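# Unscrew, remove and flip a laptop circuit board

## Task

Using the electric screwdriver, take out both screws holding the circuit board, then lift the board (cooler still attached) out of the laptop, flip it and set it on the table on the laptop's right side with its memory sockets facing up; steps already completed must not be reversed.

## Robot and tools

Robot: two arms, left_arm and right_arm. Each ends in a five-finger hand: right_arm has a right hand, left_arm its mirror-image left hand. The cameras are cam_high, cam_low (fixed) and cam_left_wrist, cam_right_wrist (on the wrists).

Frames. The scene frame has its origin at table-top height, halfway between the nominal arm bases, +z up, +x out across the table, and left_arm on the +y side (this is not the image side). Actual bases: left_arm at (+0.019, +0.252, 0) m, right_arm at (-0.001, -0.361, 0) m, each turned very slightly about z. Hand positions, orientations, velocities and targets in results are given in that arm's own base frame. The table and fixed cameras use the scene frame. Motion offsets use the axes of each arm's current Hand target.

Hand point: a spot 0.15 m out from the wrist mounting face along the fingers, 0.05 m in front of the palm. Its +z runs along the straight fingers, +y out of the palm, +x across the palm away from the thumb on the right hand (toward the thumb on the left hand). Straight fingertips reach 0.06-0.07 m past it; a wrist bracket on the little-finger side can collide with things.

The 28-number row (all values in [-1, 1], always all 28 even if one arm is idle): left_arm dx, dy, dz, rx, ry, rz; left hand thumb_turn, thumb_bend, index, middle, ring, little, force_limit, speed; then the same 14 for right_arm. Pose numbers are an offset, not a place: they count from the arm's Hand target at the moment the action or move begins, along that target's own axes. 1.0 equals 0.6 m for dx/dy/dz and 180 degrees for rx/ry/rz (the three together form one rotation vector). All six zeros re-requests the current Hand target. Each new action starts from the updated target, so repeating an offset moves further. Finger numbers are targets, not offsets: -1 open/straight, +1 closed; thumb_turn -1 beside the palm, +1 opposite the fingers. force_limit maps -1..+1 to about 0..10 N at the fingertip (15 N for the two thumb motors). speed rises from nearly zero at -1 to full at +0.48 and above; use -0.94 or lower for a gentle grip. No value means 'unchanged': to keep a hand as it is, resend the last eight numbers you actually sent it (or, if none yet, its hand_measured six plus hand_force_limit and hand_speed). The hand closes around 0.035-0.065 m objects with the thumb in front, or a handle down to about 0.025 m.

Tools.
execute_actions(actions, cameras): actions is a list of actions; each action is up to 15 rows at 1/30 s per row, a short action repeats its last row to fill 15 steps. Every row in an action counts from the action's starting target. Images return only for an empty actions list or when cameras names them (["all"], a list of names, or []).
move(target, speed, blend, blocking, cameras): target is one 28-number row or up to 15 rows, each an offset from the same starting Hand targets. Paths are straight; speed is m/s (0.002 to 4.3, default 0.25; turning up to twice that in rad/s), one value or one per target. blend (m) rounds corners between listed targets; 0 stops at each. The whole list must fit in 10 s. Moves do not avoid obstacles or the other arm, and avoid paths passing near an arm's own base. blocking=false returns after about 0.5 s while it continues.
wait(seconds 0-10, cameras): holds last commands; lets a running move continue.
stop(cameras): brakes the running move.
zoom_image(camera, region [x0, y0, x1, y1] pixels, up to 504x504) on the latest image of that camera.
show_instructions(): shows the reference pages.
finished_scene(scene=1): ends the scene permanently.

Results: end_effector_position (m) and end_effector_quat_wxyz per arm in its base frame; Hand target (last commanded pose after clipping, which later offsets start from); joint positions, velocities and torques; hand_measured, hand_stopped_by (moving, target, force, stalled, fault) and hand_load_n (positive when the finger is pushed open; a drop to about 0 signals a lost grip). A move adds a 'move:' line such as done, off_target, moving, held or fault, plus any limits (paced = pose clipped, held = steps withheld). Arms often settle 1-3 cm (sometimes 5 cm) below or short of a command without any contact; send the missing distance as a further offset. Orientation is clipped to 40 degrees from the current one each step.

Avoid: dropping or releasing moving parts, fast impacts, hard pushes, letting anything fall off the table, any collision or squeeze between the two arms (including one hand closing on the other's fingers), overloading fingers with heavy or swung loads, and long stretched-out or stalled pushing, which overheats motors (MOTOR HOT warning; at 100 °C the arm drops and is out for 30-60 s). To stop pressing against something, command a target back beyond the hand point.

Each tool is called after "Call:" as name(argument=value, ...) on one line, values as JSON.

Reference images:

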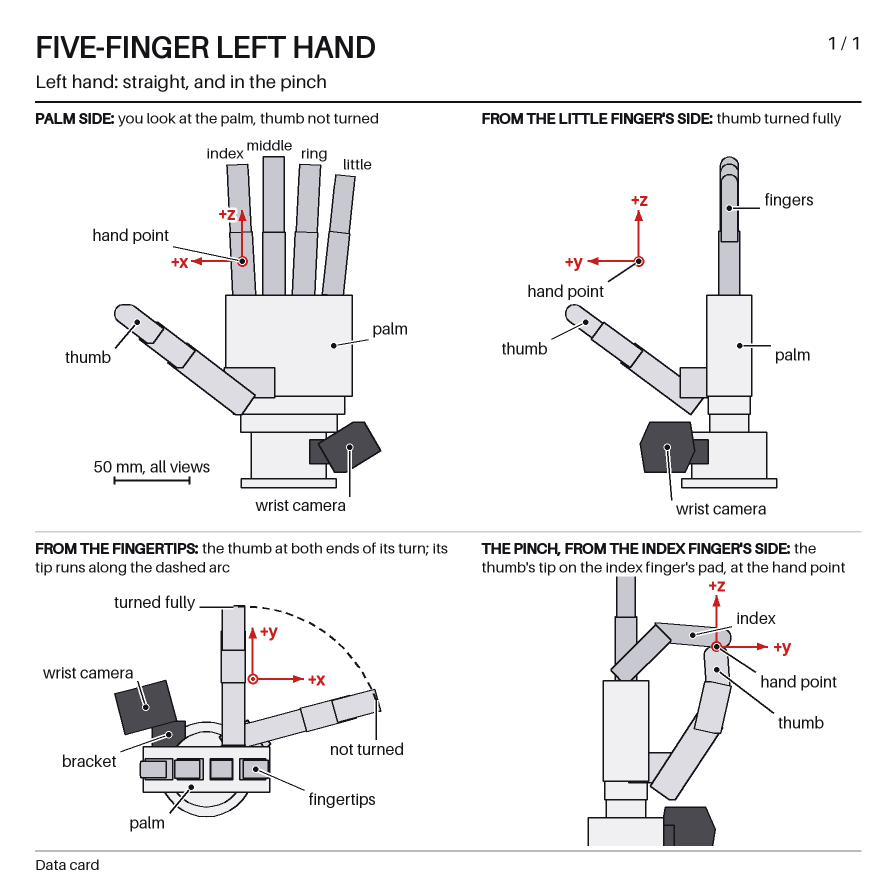

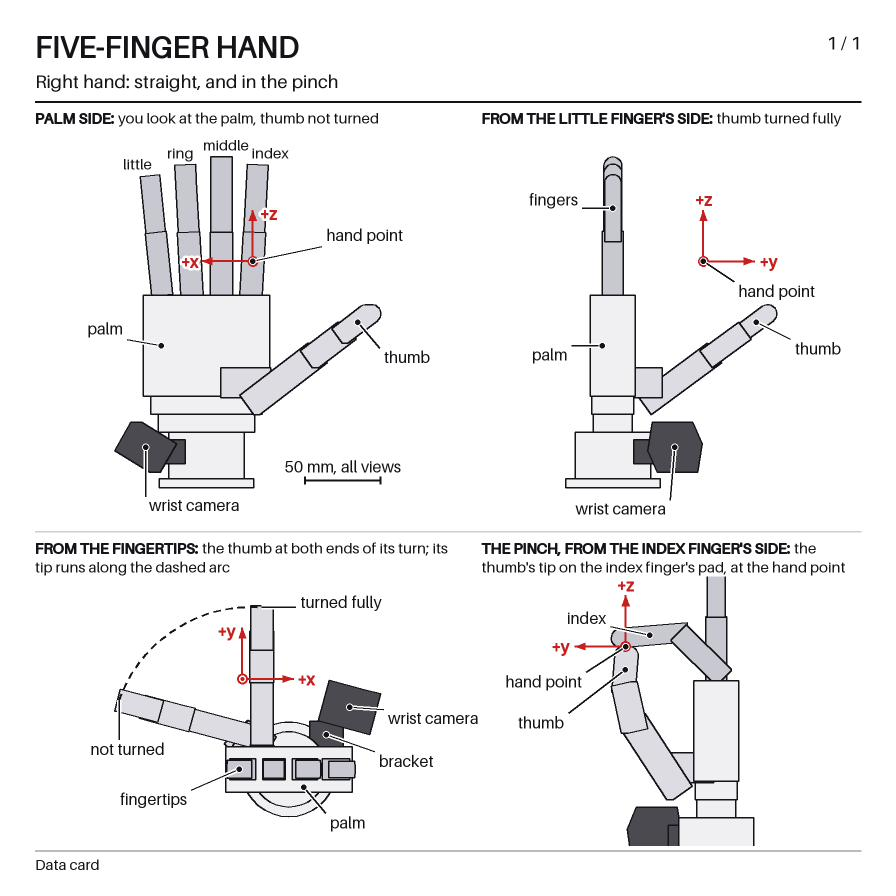

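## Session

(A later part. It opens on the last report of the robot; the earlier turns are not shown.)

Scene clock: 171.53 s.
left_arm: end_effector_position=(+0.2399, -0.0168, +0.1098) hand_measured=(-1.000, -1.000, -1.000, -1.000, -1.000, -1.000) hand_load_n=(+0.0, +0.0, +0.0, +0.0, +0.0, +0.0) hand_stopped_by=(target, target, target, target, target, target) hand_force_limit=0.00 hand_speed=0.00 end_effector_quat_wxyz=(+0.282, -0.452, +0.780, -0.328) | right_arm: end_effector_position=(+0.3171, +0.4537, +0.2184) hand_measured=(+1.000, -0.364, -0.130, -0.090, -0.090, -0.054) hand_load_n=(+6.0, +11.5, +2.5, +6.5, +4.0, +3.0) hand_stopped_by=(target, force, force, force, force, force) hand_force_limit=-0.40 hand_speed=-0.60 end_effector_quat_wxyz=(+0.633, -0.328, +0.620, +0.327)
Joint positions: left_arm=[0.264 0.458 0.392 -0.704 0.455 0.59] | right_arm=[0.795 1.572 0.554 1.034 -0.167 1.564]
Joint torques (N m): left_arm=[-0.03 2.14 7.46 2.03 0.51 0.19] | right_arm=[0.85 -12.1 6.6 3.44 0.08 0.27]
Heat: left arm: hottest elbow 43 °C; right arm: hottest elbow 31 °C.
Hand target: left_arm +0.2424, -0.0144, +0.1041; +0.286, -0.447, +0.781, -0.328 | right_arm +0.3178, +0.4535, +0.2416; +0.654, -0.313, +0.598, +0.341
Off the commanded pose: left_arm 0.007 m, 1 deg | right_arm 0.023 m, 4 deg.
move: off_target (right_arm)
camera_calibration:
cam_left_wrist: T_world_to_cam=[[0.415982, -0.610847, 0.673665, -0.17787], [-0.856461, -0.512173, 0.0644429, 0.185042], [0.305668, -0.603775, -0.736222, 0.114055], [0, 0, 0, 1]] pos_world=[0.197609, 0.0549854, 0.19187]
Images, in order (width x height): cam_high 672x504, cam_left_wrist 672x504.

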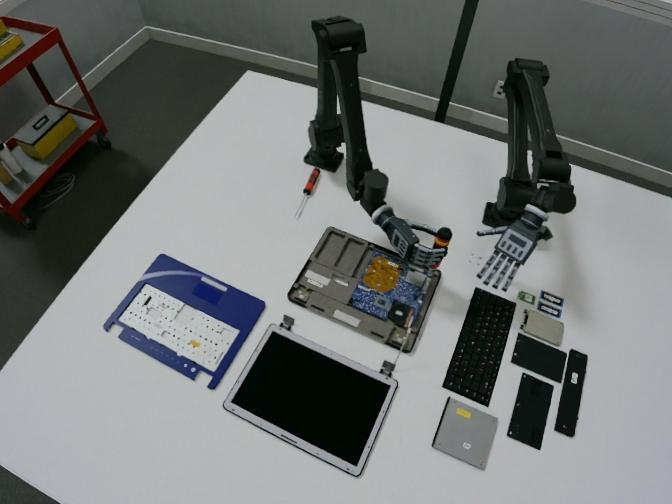

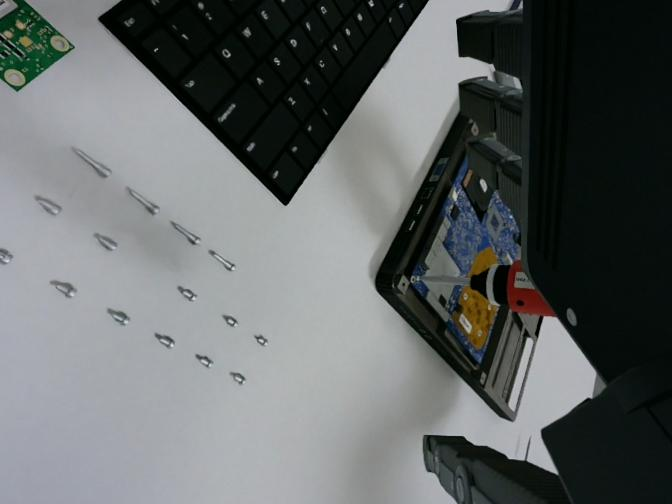

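Call:
move(target=[0,0,0,0,0,0,-1,-1,-1,-1,-1,-1,0,0,0.0001,0,0.0017,-0.0064,0,0.0006,1,0.4,0.3,0.3,0.3,0.3,-0.4,-0.6], speed=0.04, cameras=["cam_left_wrist","cam_high"])

Call:
zoom_image(camera="cam_left_wrist", region=[400, 255, 440, 295])

Call:
zoom_image(camera="cam_high", region=[415, 255, 455, 285])

Scene clock: 174.07 s.
left_arm: end_effector_position=(+0.2399, -0.0168, +0.1098) hand_measured=(-1.000, -1.000, -1.000, -1.000, -1.000, -1.000) hand_load_n=(+0.0, +0.0, +0.0, +0.0, +0.0, +0.0) hand_stopped_by=(target, target, target, target, target, target) hand_force_limit=0.00 hand_speed=0.00 end_effector_quat_wxyz=(+0.282, -0.452, +0.780, -0.328) | right_arm: end_effector_position=(+0.3142, +0.4542, +0.2179) hand_measured=(+1.000, -0.364, -0.130, -0.090, -0.090, -0.054) hand_load_n=(+6.0, +12.0, +2.5, +6.5, +4.0, +2.5) hand_stopped_by=(target, force, force, force, force, force) hand_force_limit=-0.40 hand_speed=-0.60 end_effector_quat_wxyz=(+0.631, -0.333, +0.617, +0.333)
Joint positions: left_arm=[0.264 0.458 0.392 -0.704 0.455 0.59] | right_arm=[0.792 1.574 0.554 1.037 -0.188 1.564]
Joint torques (N m): left_arm=[-0.03 2.08 7.46 2.13 0.5 0.19] | right_arm=[0.21 -11.81 7.17 3.25 -0.24 0.29]
Heat: left arm: hottest elbow 43 °C; right arm: hottest elbow 31 °C.
Hand target: left_arm +0.2424, -0.0144, +0.1041; +0.286, -0.447, +0.781, -0.328 | right_arm +0.3183, +0.4543, +0.2417; +0.651, -0.319, +0.595, +0.348
Off the commanded pose: left_arm 0.007 m, 1 deg | right_arm 0.024 m, 4 deg.
move: off_target (right_arm)
camera_calibration:
cam_left_wrist: T_world_to_cam=[[0.415982, -0.610847, 0.673665, -0.17787], [-0.856461, -0.512173, 0.0644429, 0.185042], [0.305668, -0.603775, -0.736222, 0.114055], [0, 0, 0, 1]] pos_world=[0.197609, 0.0549854, 0.19187]
Images, in order (width x height): cam_high 672x504, cam_left_wrist 672x504.

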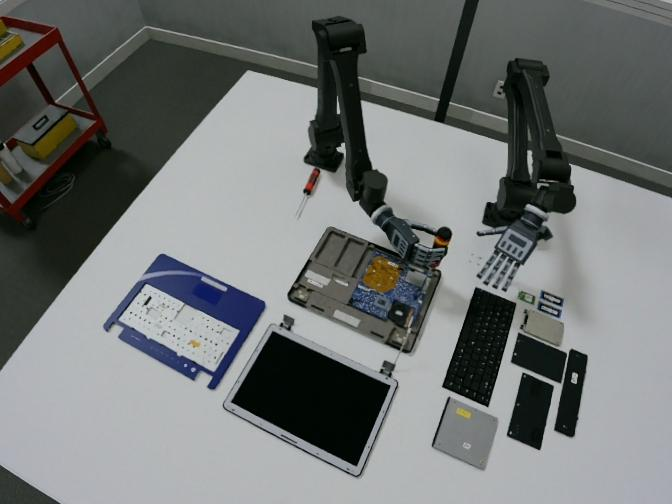

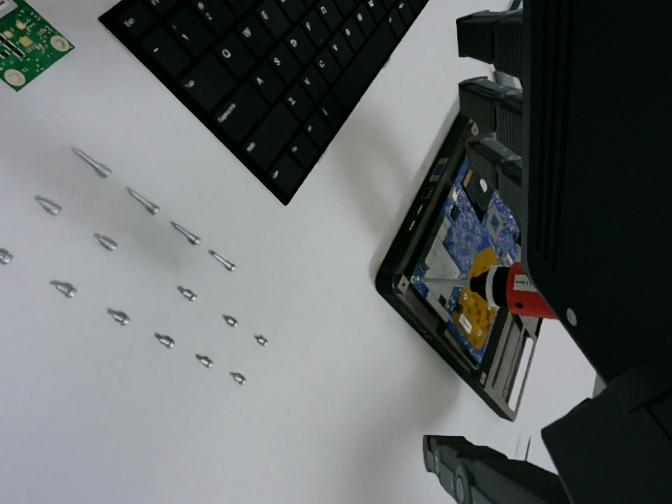

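Scaled by 12.600 from the camera's 672x504 image, which has a finer 960x720 frame.

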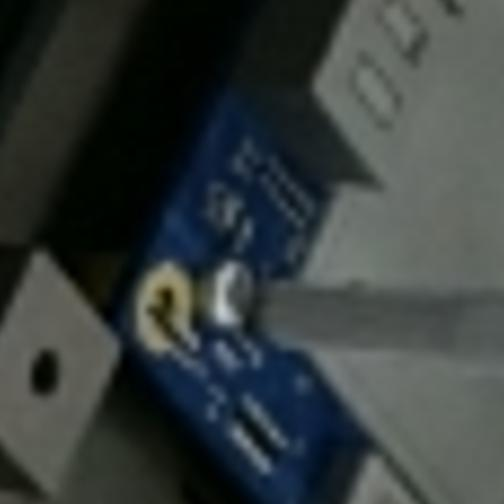

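Scaled by 12.600 from the camera's 672x504 image, which has a finer 960x720 frame.

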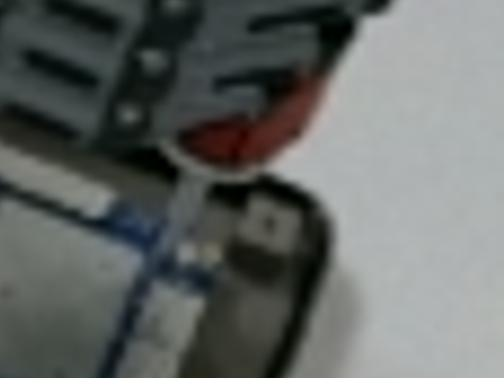

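Call:
move(target=[[0,0,0,0,0,0,-1,-1,-1,-1,-1,-1,0,0,-0.0640,0.0214,0.0606,0.0223,0,-0.002,1,0.4,0.3,0.3,0.3,0.3,-0.4,-0.6],[0,0,0,0,0,0,-1,-1,-1,-1,-1,-1,0,0,-0.0009,-0.0018,-0.0008,0.0064,0,-0.0006,1,0.4,0.3,0.3,0.3,0.3,-0.4,-0.6]], speed=[0.06,0.04], cameras=["cam_left_wrist","cam_high"])

Call:
zoom_image(camera="cam_left_wrist", region=[400, 255, 440, 295])

Call:
zoom_image(camera="cam_high", region=[415, 255, 455, 285])

Scene clock: 180.07 s.
left_arm: end_effector_position=(+0.2399, -0.0168, +0.1098) hand_measured=(-1.000, -1.000, -1.000, -1.000, -1.000, -1.000) hand_load_n=(+0.0, +0.0, +0.0, +0.0, +0.0, +0.0) hand_stopped_by=(target, target, target, target, target, target) hand_force_limit=0.00 hand_speed=0.00 end_effector_quat_wxyz=(+0.282, -0.452, +0.780, -0.328) | right_arm: end_effector_position=(+0.3164, +0.4556, +0.2202) hand_measured=(+1.000, -0.364, -0.130, -0.090, -0.090, -0.054) hand_load_n=(+6.0, +12.0, +3.0, +6.5, +4.0, +3.0) hand_stopped_by=(target, force, force, force, force, force) hand_force_limit=-0.40 hand_speed=-0.60 end_effector_quat_wxyz=(+0.634, -0.328, +0.619, +0.327)
Joint positions: left_arm=[0.264 0.458 0.392 -0.704 0.455 0.59] | right_arm=[0.799 1.571 0.558 1.033 -0.164 1.564]
Joint torques (N m): left_arm=[-0.21 2.02 7.47 2.14 0.49 0.17] | right_arm=[0.26 -11.99 6.56 3.4 -0.18 0.26]
Heat: left arm: hottest elbow 43 °C; right arm: hottest elbow 31 °C.
Hand target: left_arm +0.2424, -0.0144, +0.1041; +0.286, -0.447, +0.781, -0.328 | right_arm +0.3190, +0.4533, +0.2423; +0.654, -0.313, +0.598, +0.341
Off the commanded pose: left_arm 0.007 m, 1 deg | right_arm 0.022 m, 4 deg.
move: off_target (right_arm)
camera_calibration:
cam_left_wrist: T_world_to_cam=[[0.415982, -0.610847, 0.673665, -0.17787], [-0.856461, -0.512173, 0.0644429, 0.185042], [0.305668, -0.603775, -0.736222, 0.114055], [0, 0, 0, 1]] pos_world=[0.197609, 0.0549854, 0.19187]
Images, in order (width x height): cam_high 672x504, cam_left_wrist 672x504.

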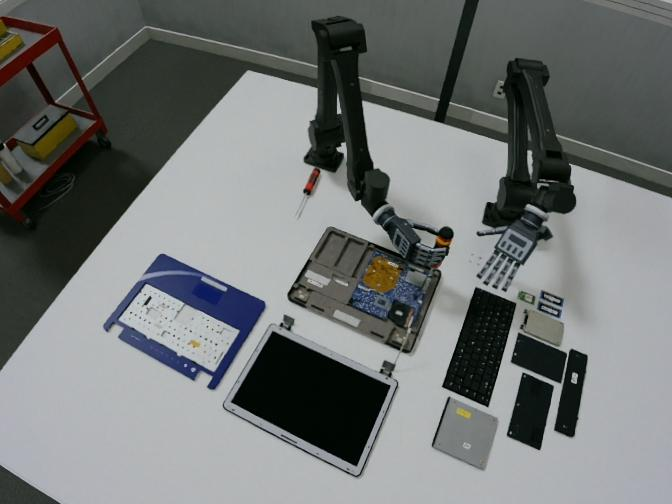

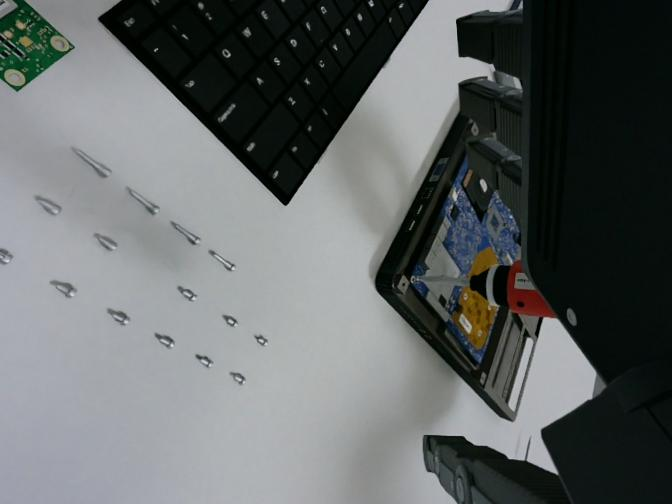

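Scaled by 12.600 from the camera's 672x504 image, which has a finer 960x720 frame.

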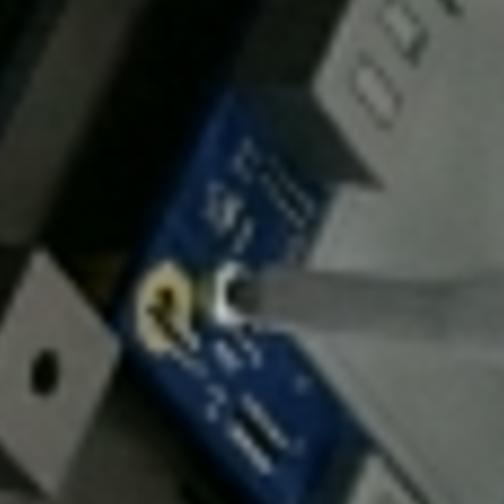

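Scaled by 12.600 from the camera's 672x504 image, which has a finer 960x720 frame.

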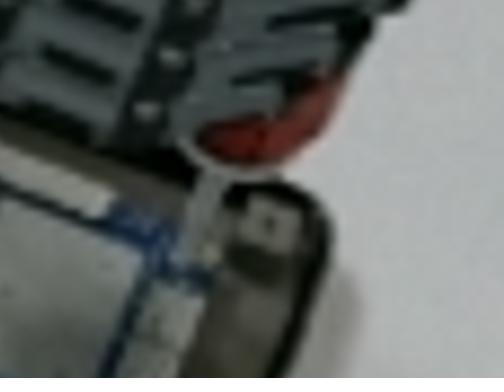

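Call:
move(target=[0,0,0,0,0,0,-1,-1,-1,-1,-1,-1,0,0,0.0165,0,-0.0029,0,0,0,1,0.4,0.3,0.3,0.3,0.3,-0.4,-0.6], speed=0.03, cameras=["cam_left_wrist","cam_high"])

Call:
zoom_image(camera="cam_left_wrist", region=[400, 255, 440, 295])

Call:
zoom_image(camera="cam_high", region=[415, 255, 455, 285])

Scene clock: 182.17 s.
left_arm: end_effector_position=(+0.2399, -0.0168, +0.1098) hand_measured=(-1.000, -1.000, -1.000, -1.000, -1.000, -1.000) hand_load_n=(+0.0, +0.0, +0.0, +0.0, +0.0, +0.0) hand_stopped_by=(target, target, target, target, target, target) hand_force_limit=0.00 hand_speed=0.00 end_effector_quat_wxyz=(+0.282, -0.452, +0.780, -0.328) | right_arm: end_effector_position=(+0.3136, +0.4550, +0.2178) hand_measured=(+1.000, -0.364, -0.130, -0.090, -0.090, -0.052) hand_load_n=(+7.5, +11.5, +4.0, +6.5, +2.5, +0.5) hand_stopped_by=(target, force, force, force, force, force) hand_force_limit=-0.40 hand_speed=-0.60 end_effector_quat_wxyz=(+0.638, -0.328, +0.611, +0.333)
Joint positions: left_arm=[0.264 0.458 0.392 -0.704 0.455 0.59] | right_arm=[0.799 1.593 0.552 1.079 -0.175 1.565]
Joint torques (N m): left_arm=[0.15 2.37 7.46 2.14 0.51 0.19] | right_arm=[0.26 -11.4 6.24 3.1 -0.11 0.25]
Heat: left arm: hottest elbow 43 °C; right arm: hottest elbow 31 °C.
Hand target: left_arm +0.2424, -0.0144, +0.1041; +0.286, -0.447, +0.781, -0.328 | right_arm +0.3185, +0.4527, +0.2321; +0.654, -0.313, +0.598, +0.341
Off the commanded pose: left_arm 0.007 m, 1 deg | right_arm 0.016 m, 3 deg.
move: off_target (right_arm)
camera_calibration:
cam_left_wrist: T_world_to_cam=[[0.415982, -0.610847, 0.673665, -0.17787], [-0.856461, -0.512173, 0.0644429, 0.185042], [0.305668, -0.603775, -0.736222, 0.114055], [0, 0, 0, 1]] pos_world=[0.197609, 0.0549854, 0.19187]
Images, in order (width x height): cam_high 672x504, cam_left_wrist 672x504.

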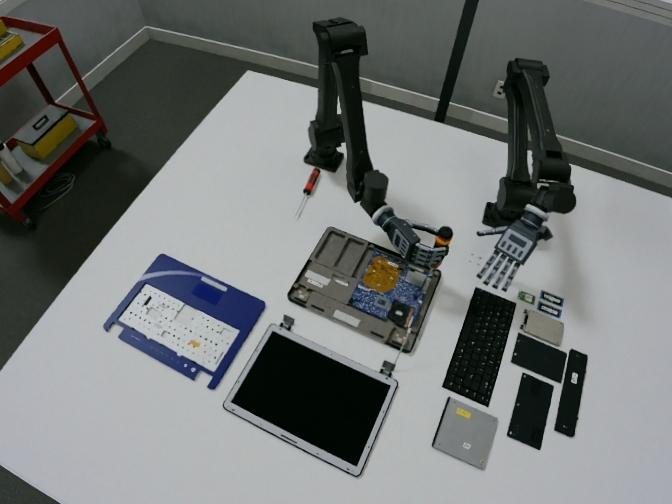

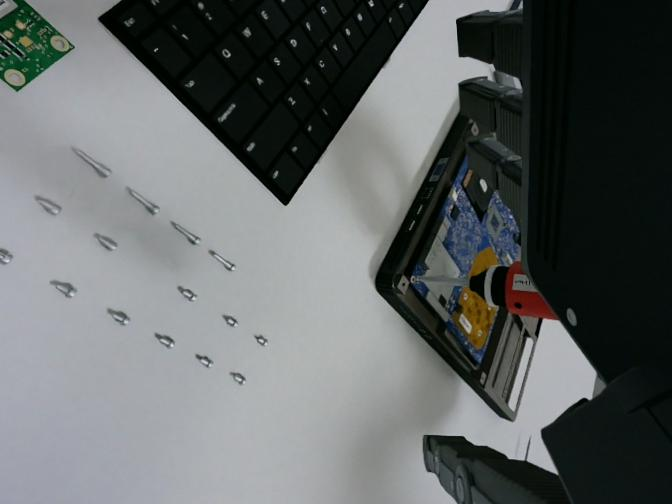

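Scaled by 12.600 from the camera's 672x504 image, which has a finer 960x720 frame.

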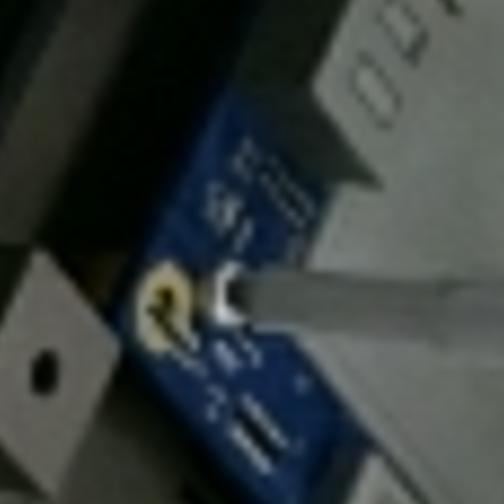

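Scaled by 12.600 from the camera's 672x504 image, which has a finer 960x720 frame.

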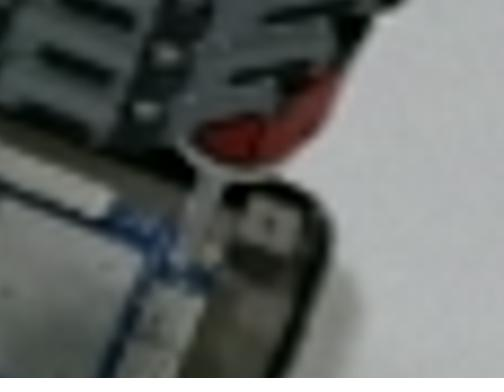

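Call:
wait(seconds=1.5, cameras=["cam_left_wrist","cam_high"])

Call:
zoom_image(camera="cam_left_wrist", region=[400, 255, 440, 295])

Call:
zoom_image(camera="cam_left_wrist", region=[440, 240, 560, 340])

Scene clock: 184.03 s.
left_arm: end_effector_position=(+0.2399, -0.0168, +0.1098) hand_measured=(-1.000, -1.000, -1.000, -1.000, -1.000, -1.000) hand_load_n=(-0.5, +0.0, +0.0, +0.0, +0.0, +0.0) hand_stopped_by=(target, target, target, target, target, target) hand_force_limit=0.00 hand_speed=0.00 end_effector_quat_wxyz=(+0.282, -0.452, +0.780, -0.328) | right_arm: end_effector_position=(+0.3136, +0.4551, +0.2172) hand_measured=(+1.000, -0.364, -0.130, -0.090, -0.090, -0.052) hand_load_n=(+7.5, +11.5, +4.0, +6.5, +2.5, +1.0) hand_stopped_by=(target, force, force, force, force, force) hand_force_limit=-0.40 hand_speed=-0.60 end_effector_quat_wxyz=(+0.638, -0.328, +0.612, +0.333)
Joint positions: left_arm=[0.264 0.458 0.392 -0.704 0.455 0.59] | right_arm=[0.799 1.594 0.552 1.079 -0.175 1.565]
Joint torques (N m): left_arm=[-0.15 2.32 7.45 2.14 0.49 0.18] | right_arm=[0.21 -11.46 6.24 3.11 -0.11 0.25]
Heat: left arm: hottest elbow 43 °C; right arm: hottest elbow 31 °C.
Hand target: left_arm +0.2424, -0.0144, +0.1041; +0.286, -0.447, +0.781, -0.328 | right_arm +0.3185, +0.4527, +0.2322; +0.654, -0.313, +0.598, +0.342
Off the commanded pose: left_arm 0.007 m, 1 deg | right_arm 0.016 m, 3 deg.
wait: 1.50 s; at rest from the start
camera_calibration:
cam_left_wrist: T_world_to_cam=[[0.415982, -0.610847, 0.673665, -0.17787], [-0.856461, -0.512173, 0.0644429, 0.185042], [0.305668, -0.603775, -0.736222, 0.114055], [0, 0, 0, 1]] pos_world=[0.197609, 0.0549854, 0.19187]
Images, in order (width x height): cam_high 672x504, cam_left_wrist 672x504.

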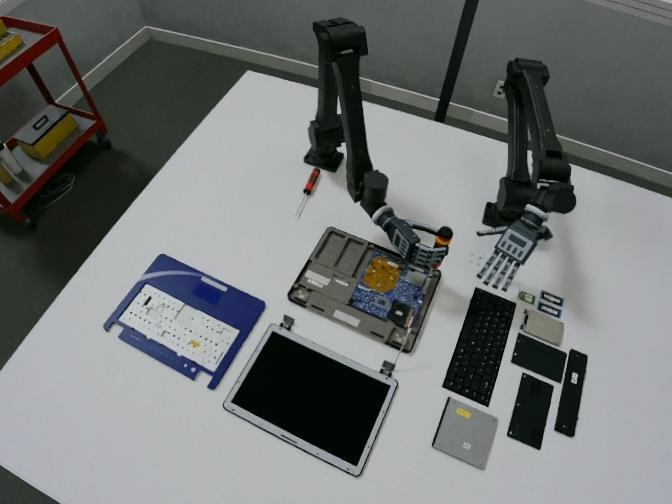

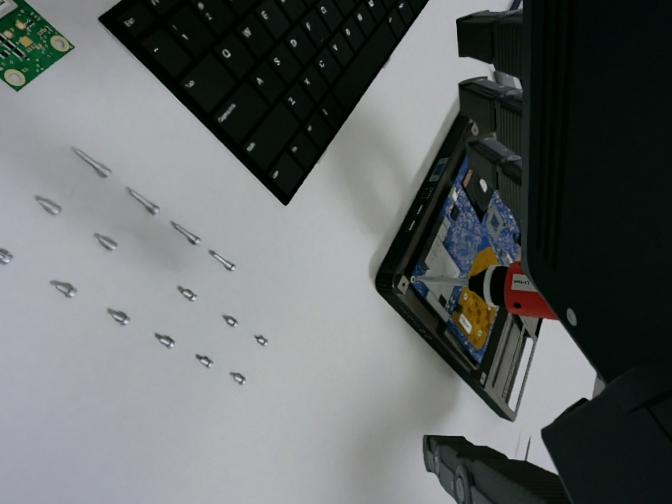

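Scaled by 12.600 from the camera's 672x504 image, which has a finer 960x720 frame.

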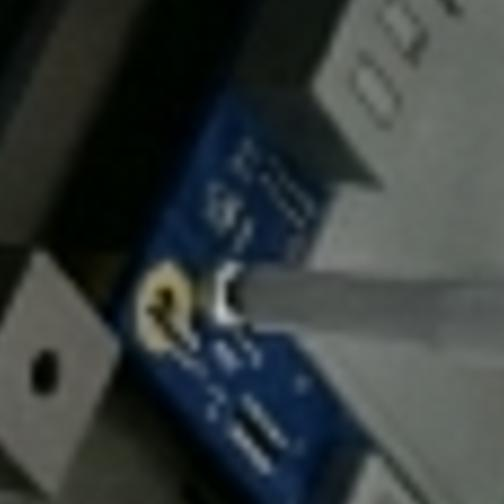

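Scaled by 4.200 from the camera's 672x504 image, which has a finer 960x720 frame.

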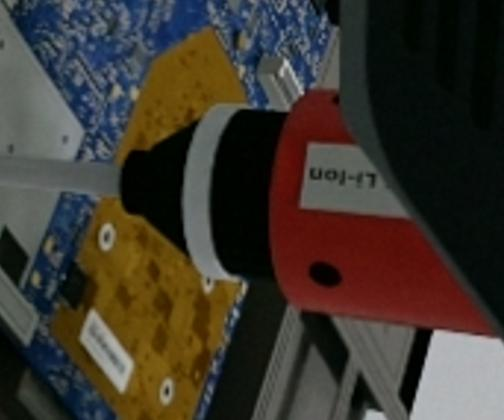

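Call:
move(target=[0,0,0,0,0,0,-1,-1,-1,-1,-1,-1,0,0,0.0165,0,-0.0015,0,0,0,1,0.4,0.3,0.3,0.3,0.3,-0.4,-0.6], speed=0.02, cameras=["cam_left_wrist"])

Call:
zoom_image(camera="cam_left_wrist", region=[400, 255, 440, 295])

Call:
zoom_image(camera="cam_left_wrist", region=[440, 240, 560, 340])

Scene clock: 185.70 s.
left_arm: end_effector_position=(+0.2399, -0.0168, +0.1098) hand_measured=(-1.000, -1.000, -1.000, -1.000, -1.000, -1.000) hand_load_n=(+0.0, +0.0, +0.0, +0.0, +0.0, +0.0) hand_stopped_by=(target, target, target, target, target, target) hand_force_limit=0.00 hand_speed=0.00 end_effector_quat_wxyz=(+0.282, -0.452, +0.780, -0.328) | right_arm: end_effector_position=(+0.3135, +0.4548, +0.2160) hand_measured=(+1.000, -0.364, -0.130, -0.090, -0.090, -0.052) hand_load_n=(+7.0, +11.0, +5.5, +6.0, +0.5, +1.0) hand_stopped_by=(target, force, force, force, force, force) hand_force_limit=-0.40 hand_speed=-0.60 end_effector_quat_wxyz=(+0.644, -0.324, +0.606, +0.338)
Joint positions: left_arm=[0.264 0.458 0.392 -0.704 0.455 0.59] | right_arm=[0.798 1.619 0.551 1.126 -0.176 1.573]
Joint torques (N m): left_arm=[0.03 2.37 7.51 2.06 0.49 0.17] | right_arm=[0.26 -10.81 5.83 2.8 -0.07 0.18]
Heat: left arm: hottest elbow 43 °C; right arm: hottest elbow 31 °C.
Hand target: left_arm +0.2424, -0.0144, +0.1041; +0.286, -0.447, +0.781, -0.328 | right_arm +0.3187, +0.4526, +0.2223; +0.654, -0.313, +0.598, +0.341
Off the commanded pose: left_arm 0.007 m, 1 deg | right_arm 0.008 m, 2 deg.
move: done
camera_calibration:
cam_left_wrist: T_world_to_cam=[[0.415982, -0.610847, 0.673665, -0.17787], [-0.856461, -0.512173, 0.0644429, 0.185042], [0.305668, -0.603775, -0.736222, 0.114055], [0, 0, 0, 1]] pos_world=[0.197609, 0.0549854, 0.19187]
Images, in order (width x height): cam_left_wrist 672x504.

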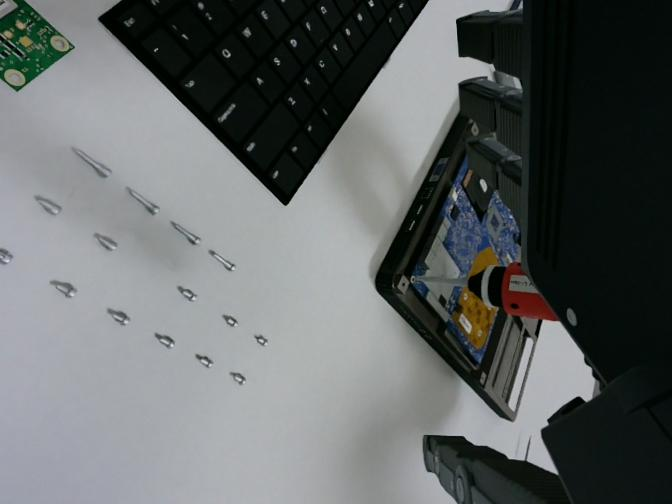

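Scaled by 12.600 from the camera's 672x504 image, which has a finer 960x720 frame.

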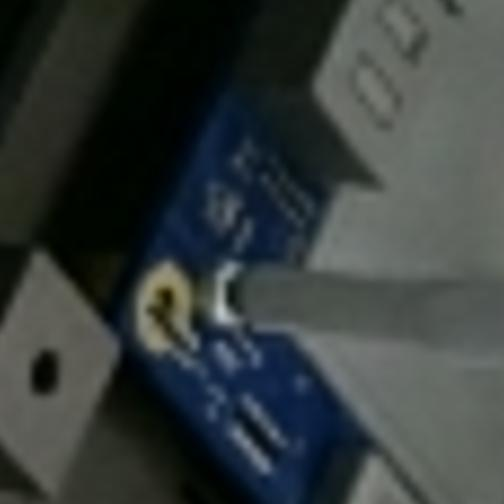

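Scaled by 4.200 from the camera's 672x504 image, which has a finer 960x720 frame.

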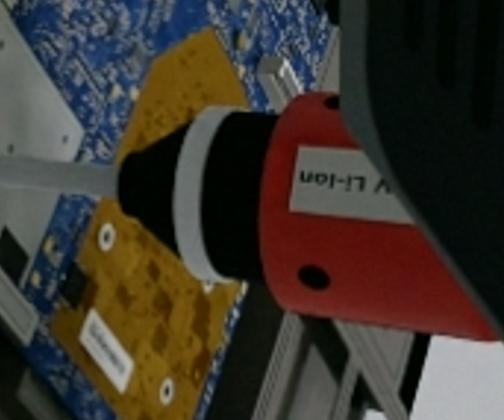

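Call:
wait(seconds=0.5, cameras=["all"])

Call:
zoom_image(camera="cam_high", region=[395, 205, 475, 285])

Call:
zoom_image(camera="cam_low", region=[350, 180, 520, 290])

Scene clock: 188.73 s.
left_arm: end_effector_position=(+0.2399, -0.0168, +0.1098) hand_measured=(-1.000, -1.000, -1.000, -1.000, -1.000, -1.000) hand_load_n=(+0.0, +0.0, +0.0, +0.0, +0.0, +0.0) hand_stopped_by=(target, target, target, target, target, target) hand_force_limit=0.00 hand_speed=0.00 end_effector_quat_wxyz=(+0.282, -0.452, +0.780, -0.328) | right_arm: end_effector_position=(+0.3135, +0.4548, +0.2160) hand_measured=(+1.000, -0.364, -0.130, -0.090, -0.090, -0.052) hand_load_n=(+7.0, +11.0, +5.5, +6.0, +0.5, +0.5) hand_stopped_by=(target, force, force, force, force, force) hand_force_limit=-0.40 hand_speed=-0.60 end_effector_quat_wxyz=(+0.644, -0.324, +0.606, +0.338)
Joint positions: left_arm=[0.264 0.458 0.392 -0.704 0.455 0.59] | right_arm=[0.798 1.619 0.551 1.126 -0.176 1.573]
Joint torques (N m): left_arm=[-0.26 2.26 7.45 2.17 0.49 0.17] | right_arm=[0.26 -10.87 5.83 2.78 -0.06 0.18]
Heat: left arm: hottest elbow 42 °C; right arm: hottest elbow 31 °C.
Hand target: left_arm +0.2424, -0.0144, +0.1041; +0.286, -0.447, +0.781, -0.328 | right_arm +0.3187, +0.4526, +0.2223; +0.654, -0.313, +0.598, +0.341
Off the commanded pose: left_arm 0.007 m, 1 deg | right_arm 0.008 m, 2 deg.
wait: 0.50 s; at rest from the start
camera_calibration:
cam_left_wrist: T_world_to_cam=[[0.415982, -0.610847, 0.673665, -0.17787], [-0.856461, -0.512173, 0.0644429, 0.185042], [0.305668, -0.603775, -0.736222, 0.114055], [0, 0, 0, 1]] pos_world=[0.197609, 0.0549854, 0.19187]
cam_right_wrist: T_world_to_cam=[[-0.791913, 0.552716, -0.259575, 0.0514826], [-0.510132, -0.365184, 0.778721, 0.150951], [0.335619, 0.749097, 0.571152, -0.453664], [0, 0, 0, 1]] pos_world=[0.270033, 0.366508, 0.154925]

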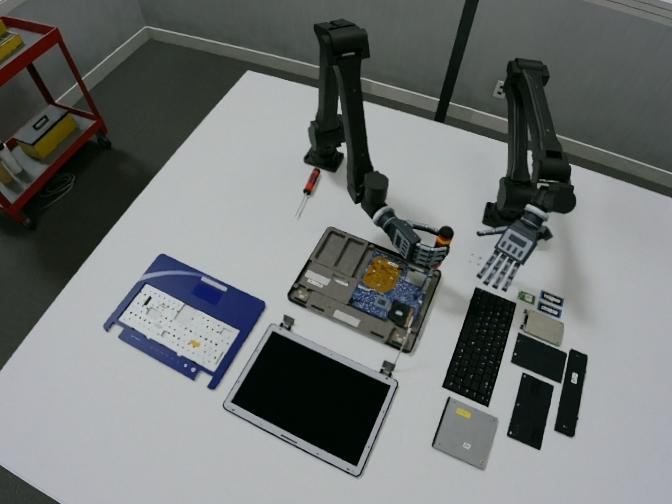

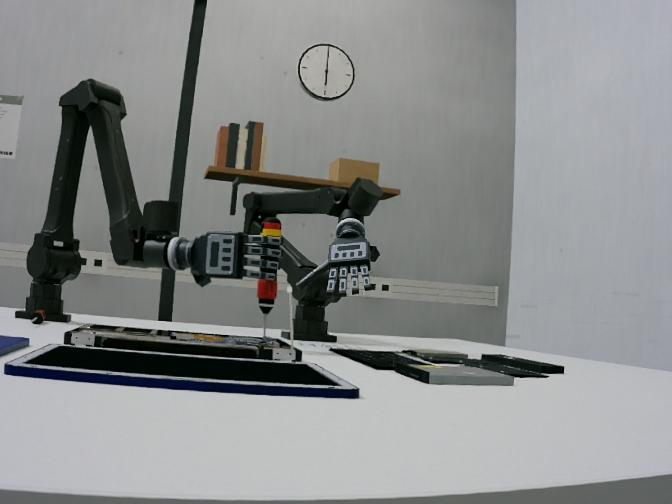

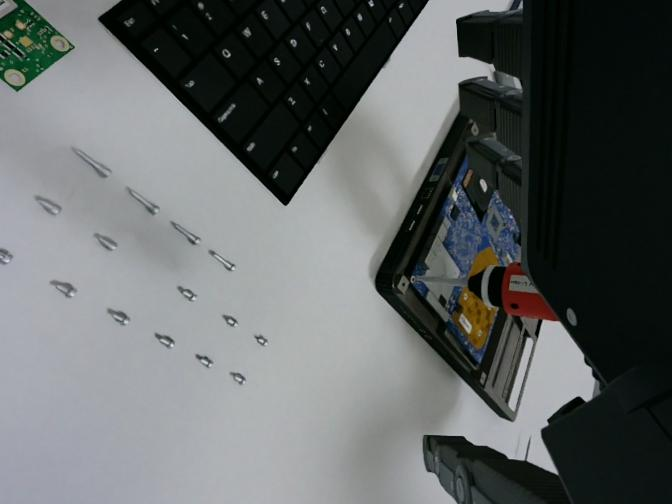

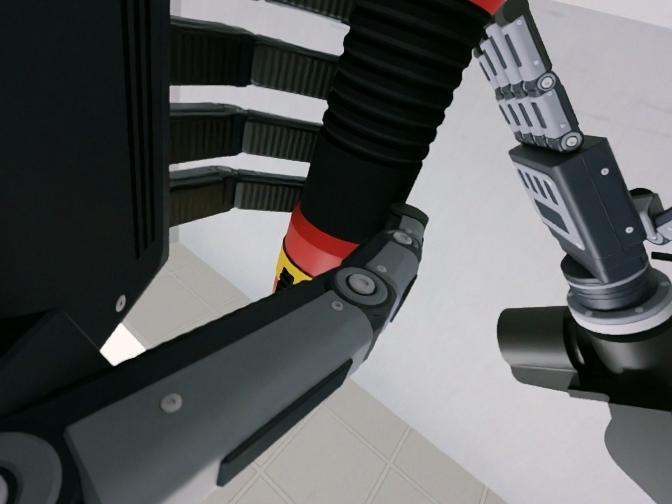

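Scaled by 6.300 from the camera's 672x504 image, which has a finer 960x720 frame.

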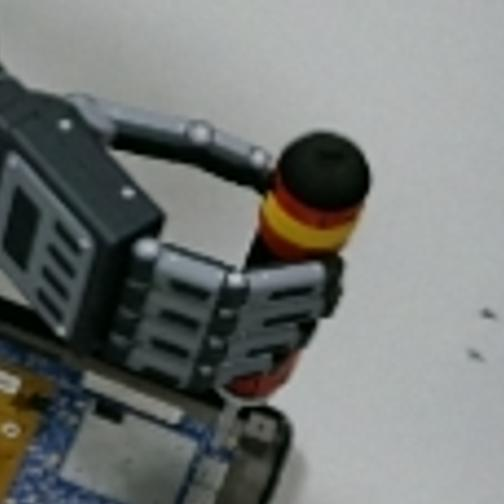

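Scaled by 2.965 from the camera's 672x504 image, which has a finer 960x720 frame.

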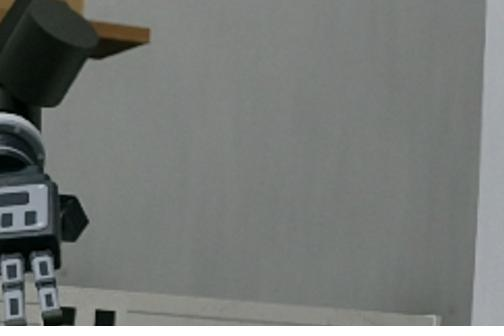

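Call:
zoom_image(camera="cam_low", region=[210, 210, 350, 350])

Call:
zoom_image(camera="cam_low", region=[250, 305, 290, 350])

Scaled by 3.600 from the camera's 672x504 image, which has a finer 960x720 frame.

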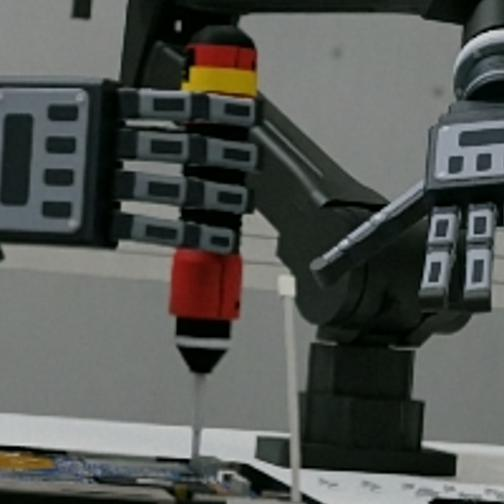

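Scaled by 11.200 from the camera's 672x504 image, which has a finer 960x720 frame.

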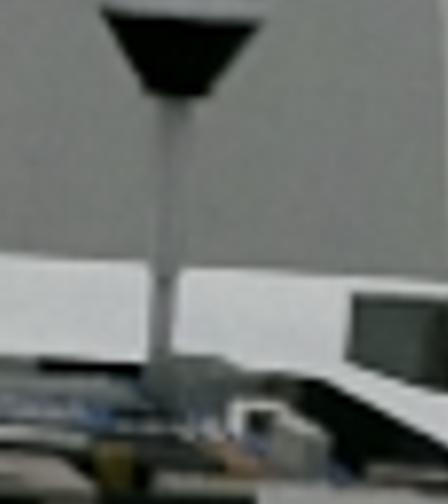

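Call:
zoom_image(camera="cam_right_wrist", region=[250, 190, 400, 310])

Call:
zoom_image(camera="cam_high", region=[430, 222, 460, 252])

Scaled by 3.360 from the camera's 672x504 image, which has a finer 960x720 frame.

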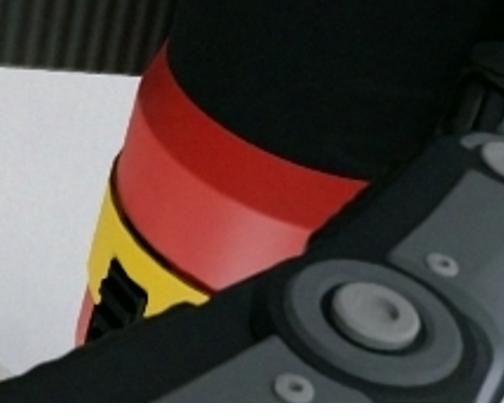

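Scaled by 16.800 from the camera's 672x504 image, which has a finer 960x720 frame.

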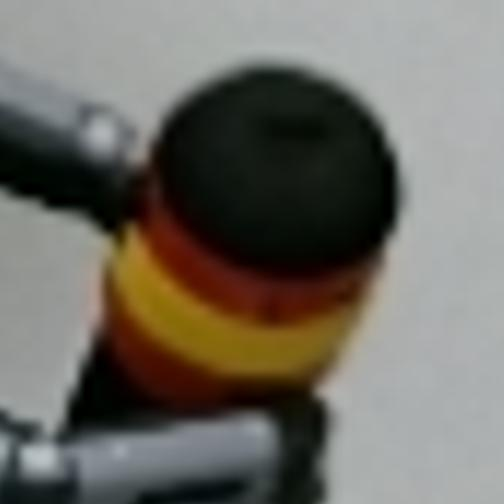

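Call:
move(target=[0,0,0,0,0,0,-1,-1,-1,-1,-1,-1,0,0,0.0165,0,-0.0015,0,0,0,1,0.4,0.3,0.3,0.3,0.3,-0.4,-0.6], speed=0.02, cameras=["cam_left_wrist","cam_low"])

Call:
zoom_image(camera="cam_left_wrist", region=[400, 255, 440, 295])

Call:
zoom_image(camera="cam_low", region=[250, 305, 290, 350])

Scene clock: 192.77 s.
left_arm: end_effector_position=(+0.2399, -0.0168, +0.1098) hand_measured=(-1.000, -1.000, -1.000, -1.000, -1.000, -1.000) hand_load_n=(+0.0, +0.0, +0.0, +0.0, +0.0, -0.5) hand_stopped_by=(target, target, target, target, target, target) hand_force_limit=0.00 hand_speed=0.00 end_effector_quat_wxyz=(+0.282, -0.452, +0.780, -0.328) | right_arm: end_effector_position=(+0.3137, +0.4544, +0.2157) hand_measured=(+1.000, -0.364, -0.130, -0.090, -0.090, -0.052) hand_load_n=(+5.5, +10.5, +7.0, +4.5, +0.0, +0.0) hand_stopped_by=(target, force, force, force, force, force) hand_force_limit=-0.40 hand_speed=-0.60 end_effector_quat_wxyz=(+0.647, -0.316, +0.601, +0.348)
Joint positions: left_arm=[0.264 0.458 0.392 -0.704 0.455 0.59] | right_arm=[0.798 1.646 0.551 1.175 -0.178 1.594]
Joint torques (N m): left_arm=[-0.03 2.08 7.46 2.09 0.48 0.2] | right_arm=[0.26 -10.46 5.38 2.39 0.01 0.06]
Heat: left arm: hottest elbow 42 °C; right arm: hottest elbow 31 °C.
Hand target: left_arm +0.2424, -0.0144, +0.1041; +0.286, -0.447, +0.781, -0.328 | right_arm +0.3187, +0.4525, +0.2125; +0.654, -0.313, +0.598, +0.341
Off the commanded pose: left_arm 0.007 m, 1 deg | right_arm 0.006 m, 1 deg.
move: done
camera_calibration:
cam_left_wrist: T_world_to_cam=[[0.415982, -0.610847, 0.673665, -0.17787], [-0.856461, -0.512173, 0.0644429, 0.185042], [0.305668, -0.603775, -0.736222, 0.114055], [0, 0, 0, 1]] pos_world=[0.197609, 0.0549854, 0.19187]
Images, in order (width x height): cam_low 672x504, cam_left_wrist 672x504.

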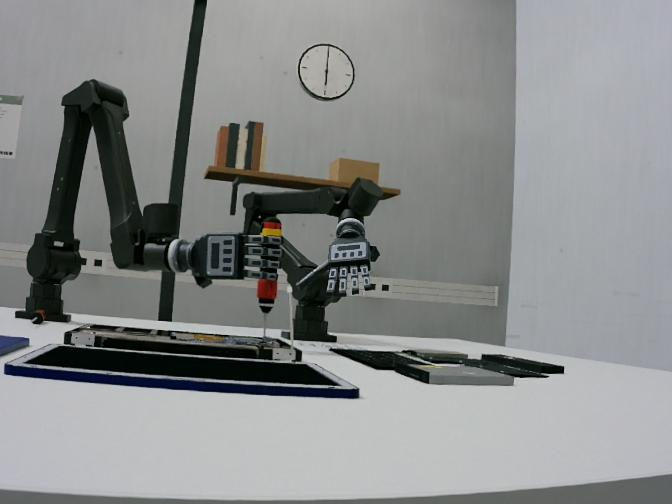

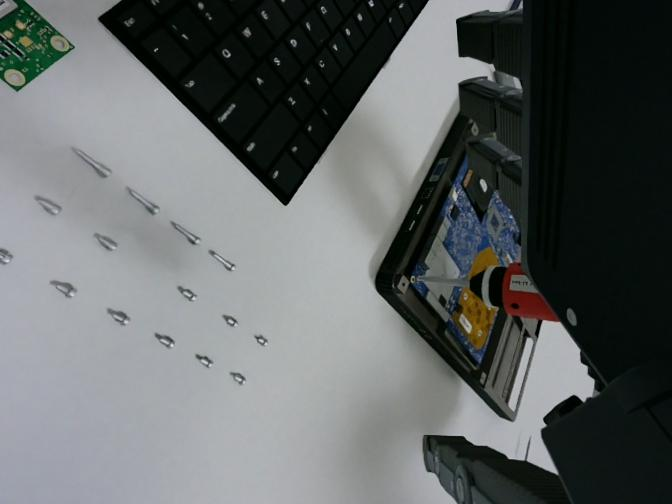

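Scaled by 12.600 from the camera's 672x504 image, which has a finer 960x720 frame.

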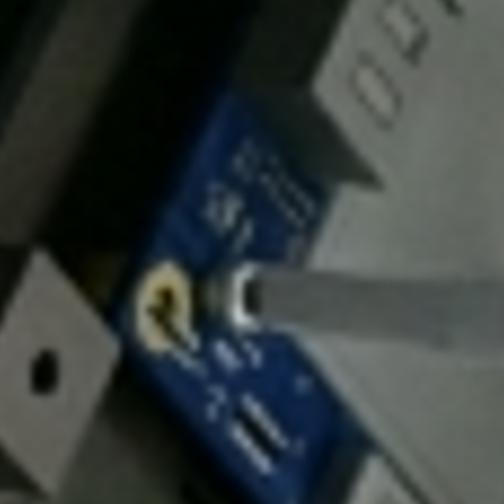

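Scaled by 11.200 from the camera's 672x504 image, which has a finer 960x720 frame.

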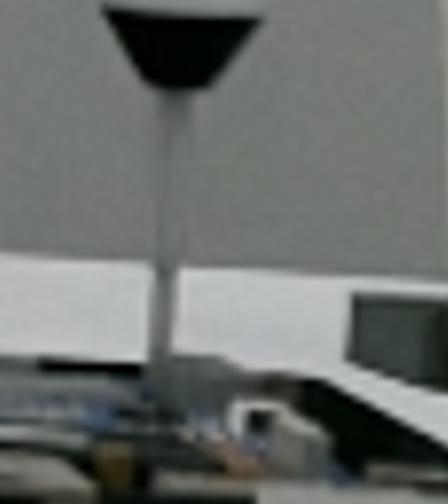

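Call:
wait(seconds=1.0, cameras=["cam_left_wrist","cam_low"])

Call:
zoom_image(camera="cam_left_wrist", region=[400, 255, 440, 295])

Call:
zoom_image(camera="cam_low", region=[250, 305, 290, 350])

Scene clock: 194.10 s.
left_arm: end_effector_position=(+0.2399, -0.0168, +0.1098) hand_measured=(-1.000, -1.000, -1.000, -1.000, -1.000, -1.000) hand_load_n=(+0.0, +0.0, +0.0, +0.0, +0.0, +0.0) hand_stopped_by=(target, target, target, target, target, target) hand_force_limit=0.00 hand_speed=0.00 end_effector_quat_wxyz=(+0.282, -0.452, +0.780, -0.328) | right_arm: end_effector_position=(+0.3136, +0.4542, +0.2165) hand_measured=(+1.000, -0.364, -0.130, -0.090, -0.090, -0.052) hand_load_n=(+5.5, +10.5, +7.5, +5.0, +0.0, +0.0) hand_stopped_by=(target, force, force, force, force, force) hand_force_limit=-0.40 hand_speed=-0.60 end_effector_quat_wxyz=(+0.648, -0.315, +0.600, +0.348)
Joint positions: left_arm=[0.264 0.458 0.392 -0.704 0.455 0.59] | right_arm=[0.798 1.646 0.551 1.178 -0.178 1.596]
Joint torques (N m): left_arm=[-0.03 2.02 7.43 2.09 0.49 0.17] | right_arm=[0.21 -10.4 5.38 2.3 0.01 0.06]
Heat: left arm: hottest elbow 42 °C; right arm: hottest elbow 30 °C.
Hand target: left_arm +0.2424, -0.0144, +0.1041; +0.286, -0.447, +0.781, -0.328 | right_arm +0.3187, +0.4525, +0.2125; +0.654, -0.313, +0.598, +0.341
Off the commanded pose: left_arm 0.007 m, 1 deg | right_arm 0.007 m, 1 deg.
wait: 1.00 s; at rest from the start
camera_calibration:
cam_left_wrist: T_world_to_cam=[[0.415982, -0.610847, 0.673665, -0.17787], [-0.856461, -0.512173, 0.0644429, 0.185042], [0.305668, -0.603775, -0.736222, 0.114055], [0, 0, 0, 1]] pos_world=[0.197609, 0.0549854, 0.19187]
Images, in order (width x height): cam_low 672x504, cam_left_wrist 672x504.

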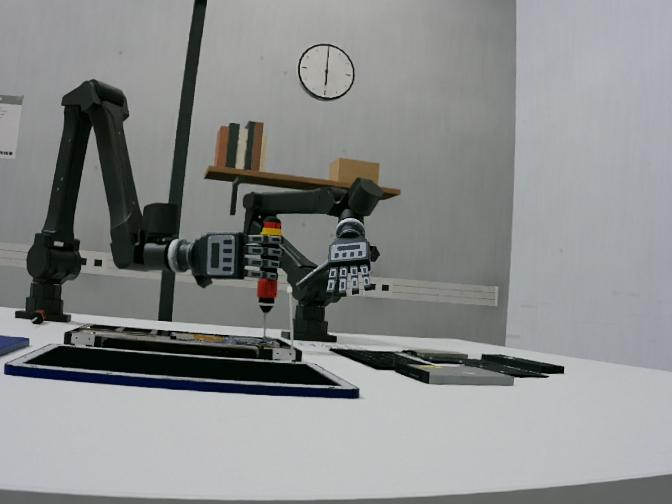

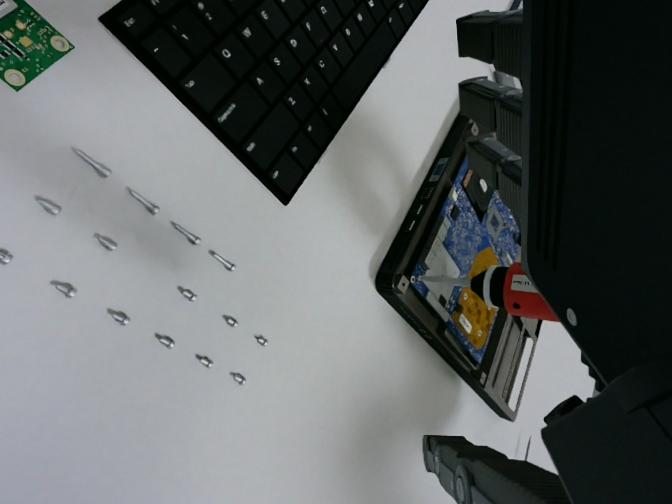

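Scaled by 12.600 from the camera's 672x504 image, which has a finer 960x720 frame.

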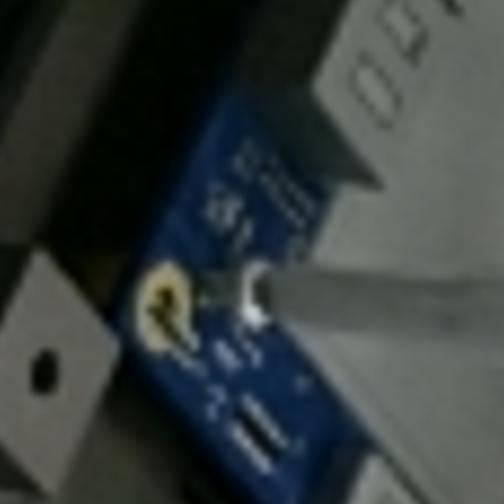

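Scaled by 11.200 from the camera's 672x504 image, which has a finer 960x720 frame.

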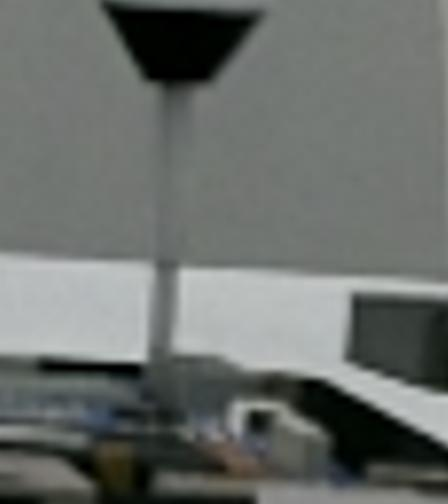

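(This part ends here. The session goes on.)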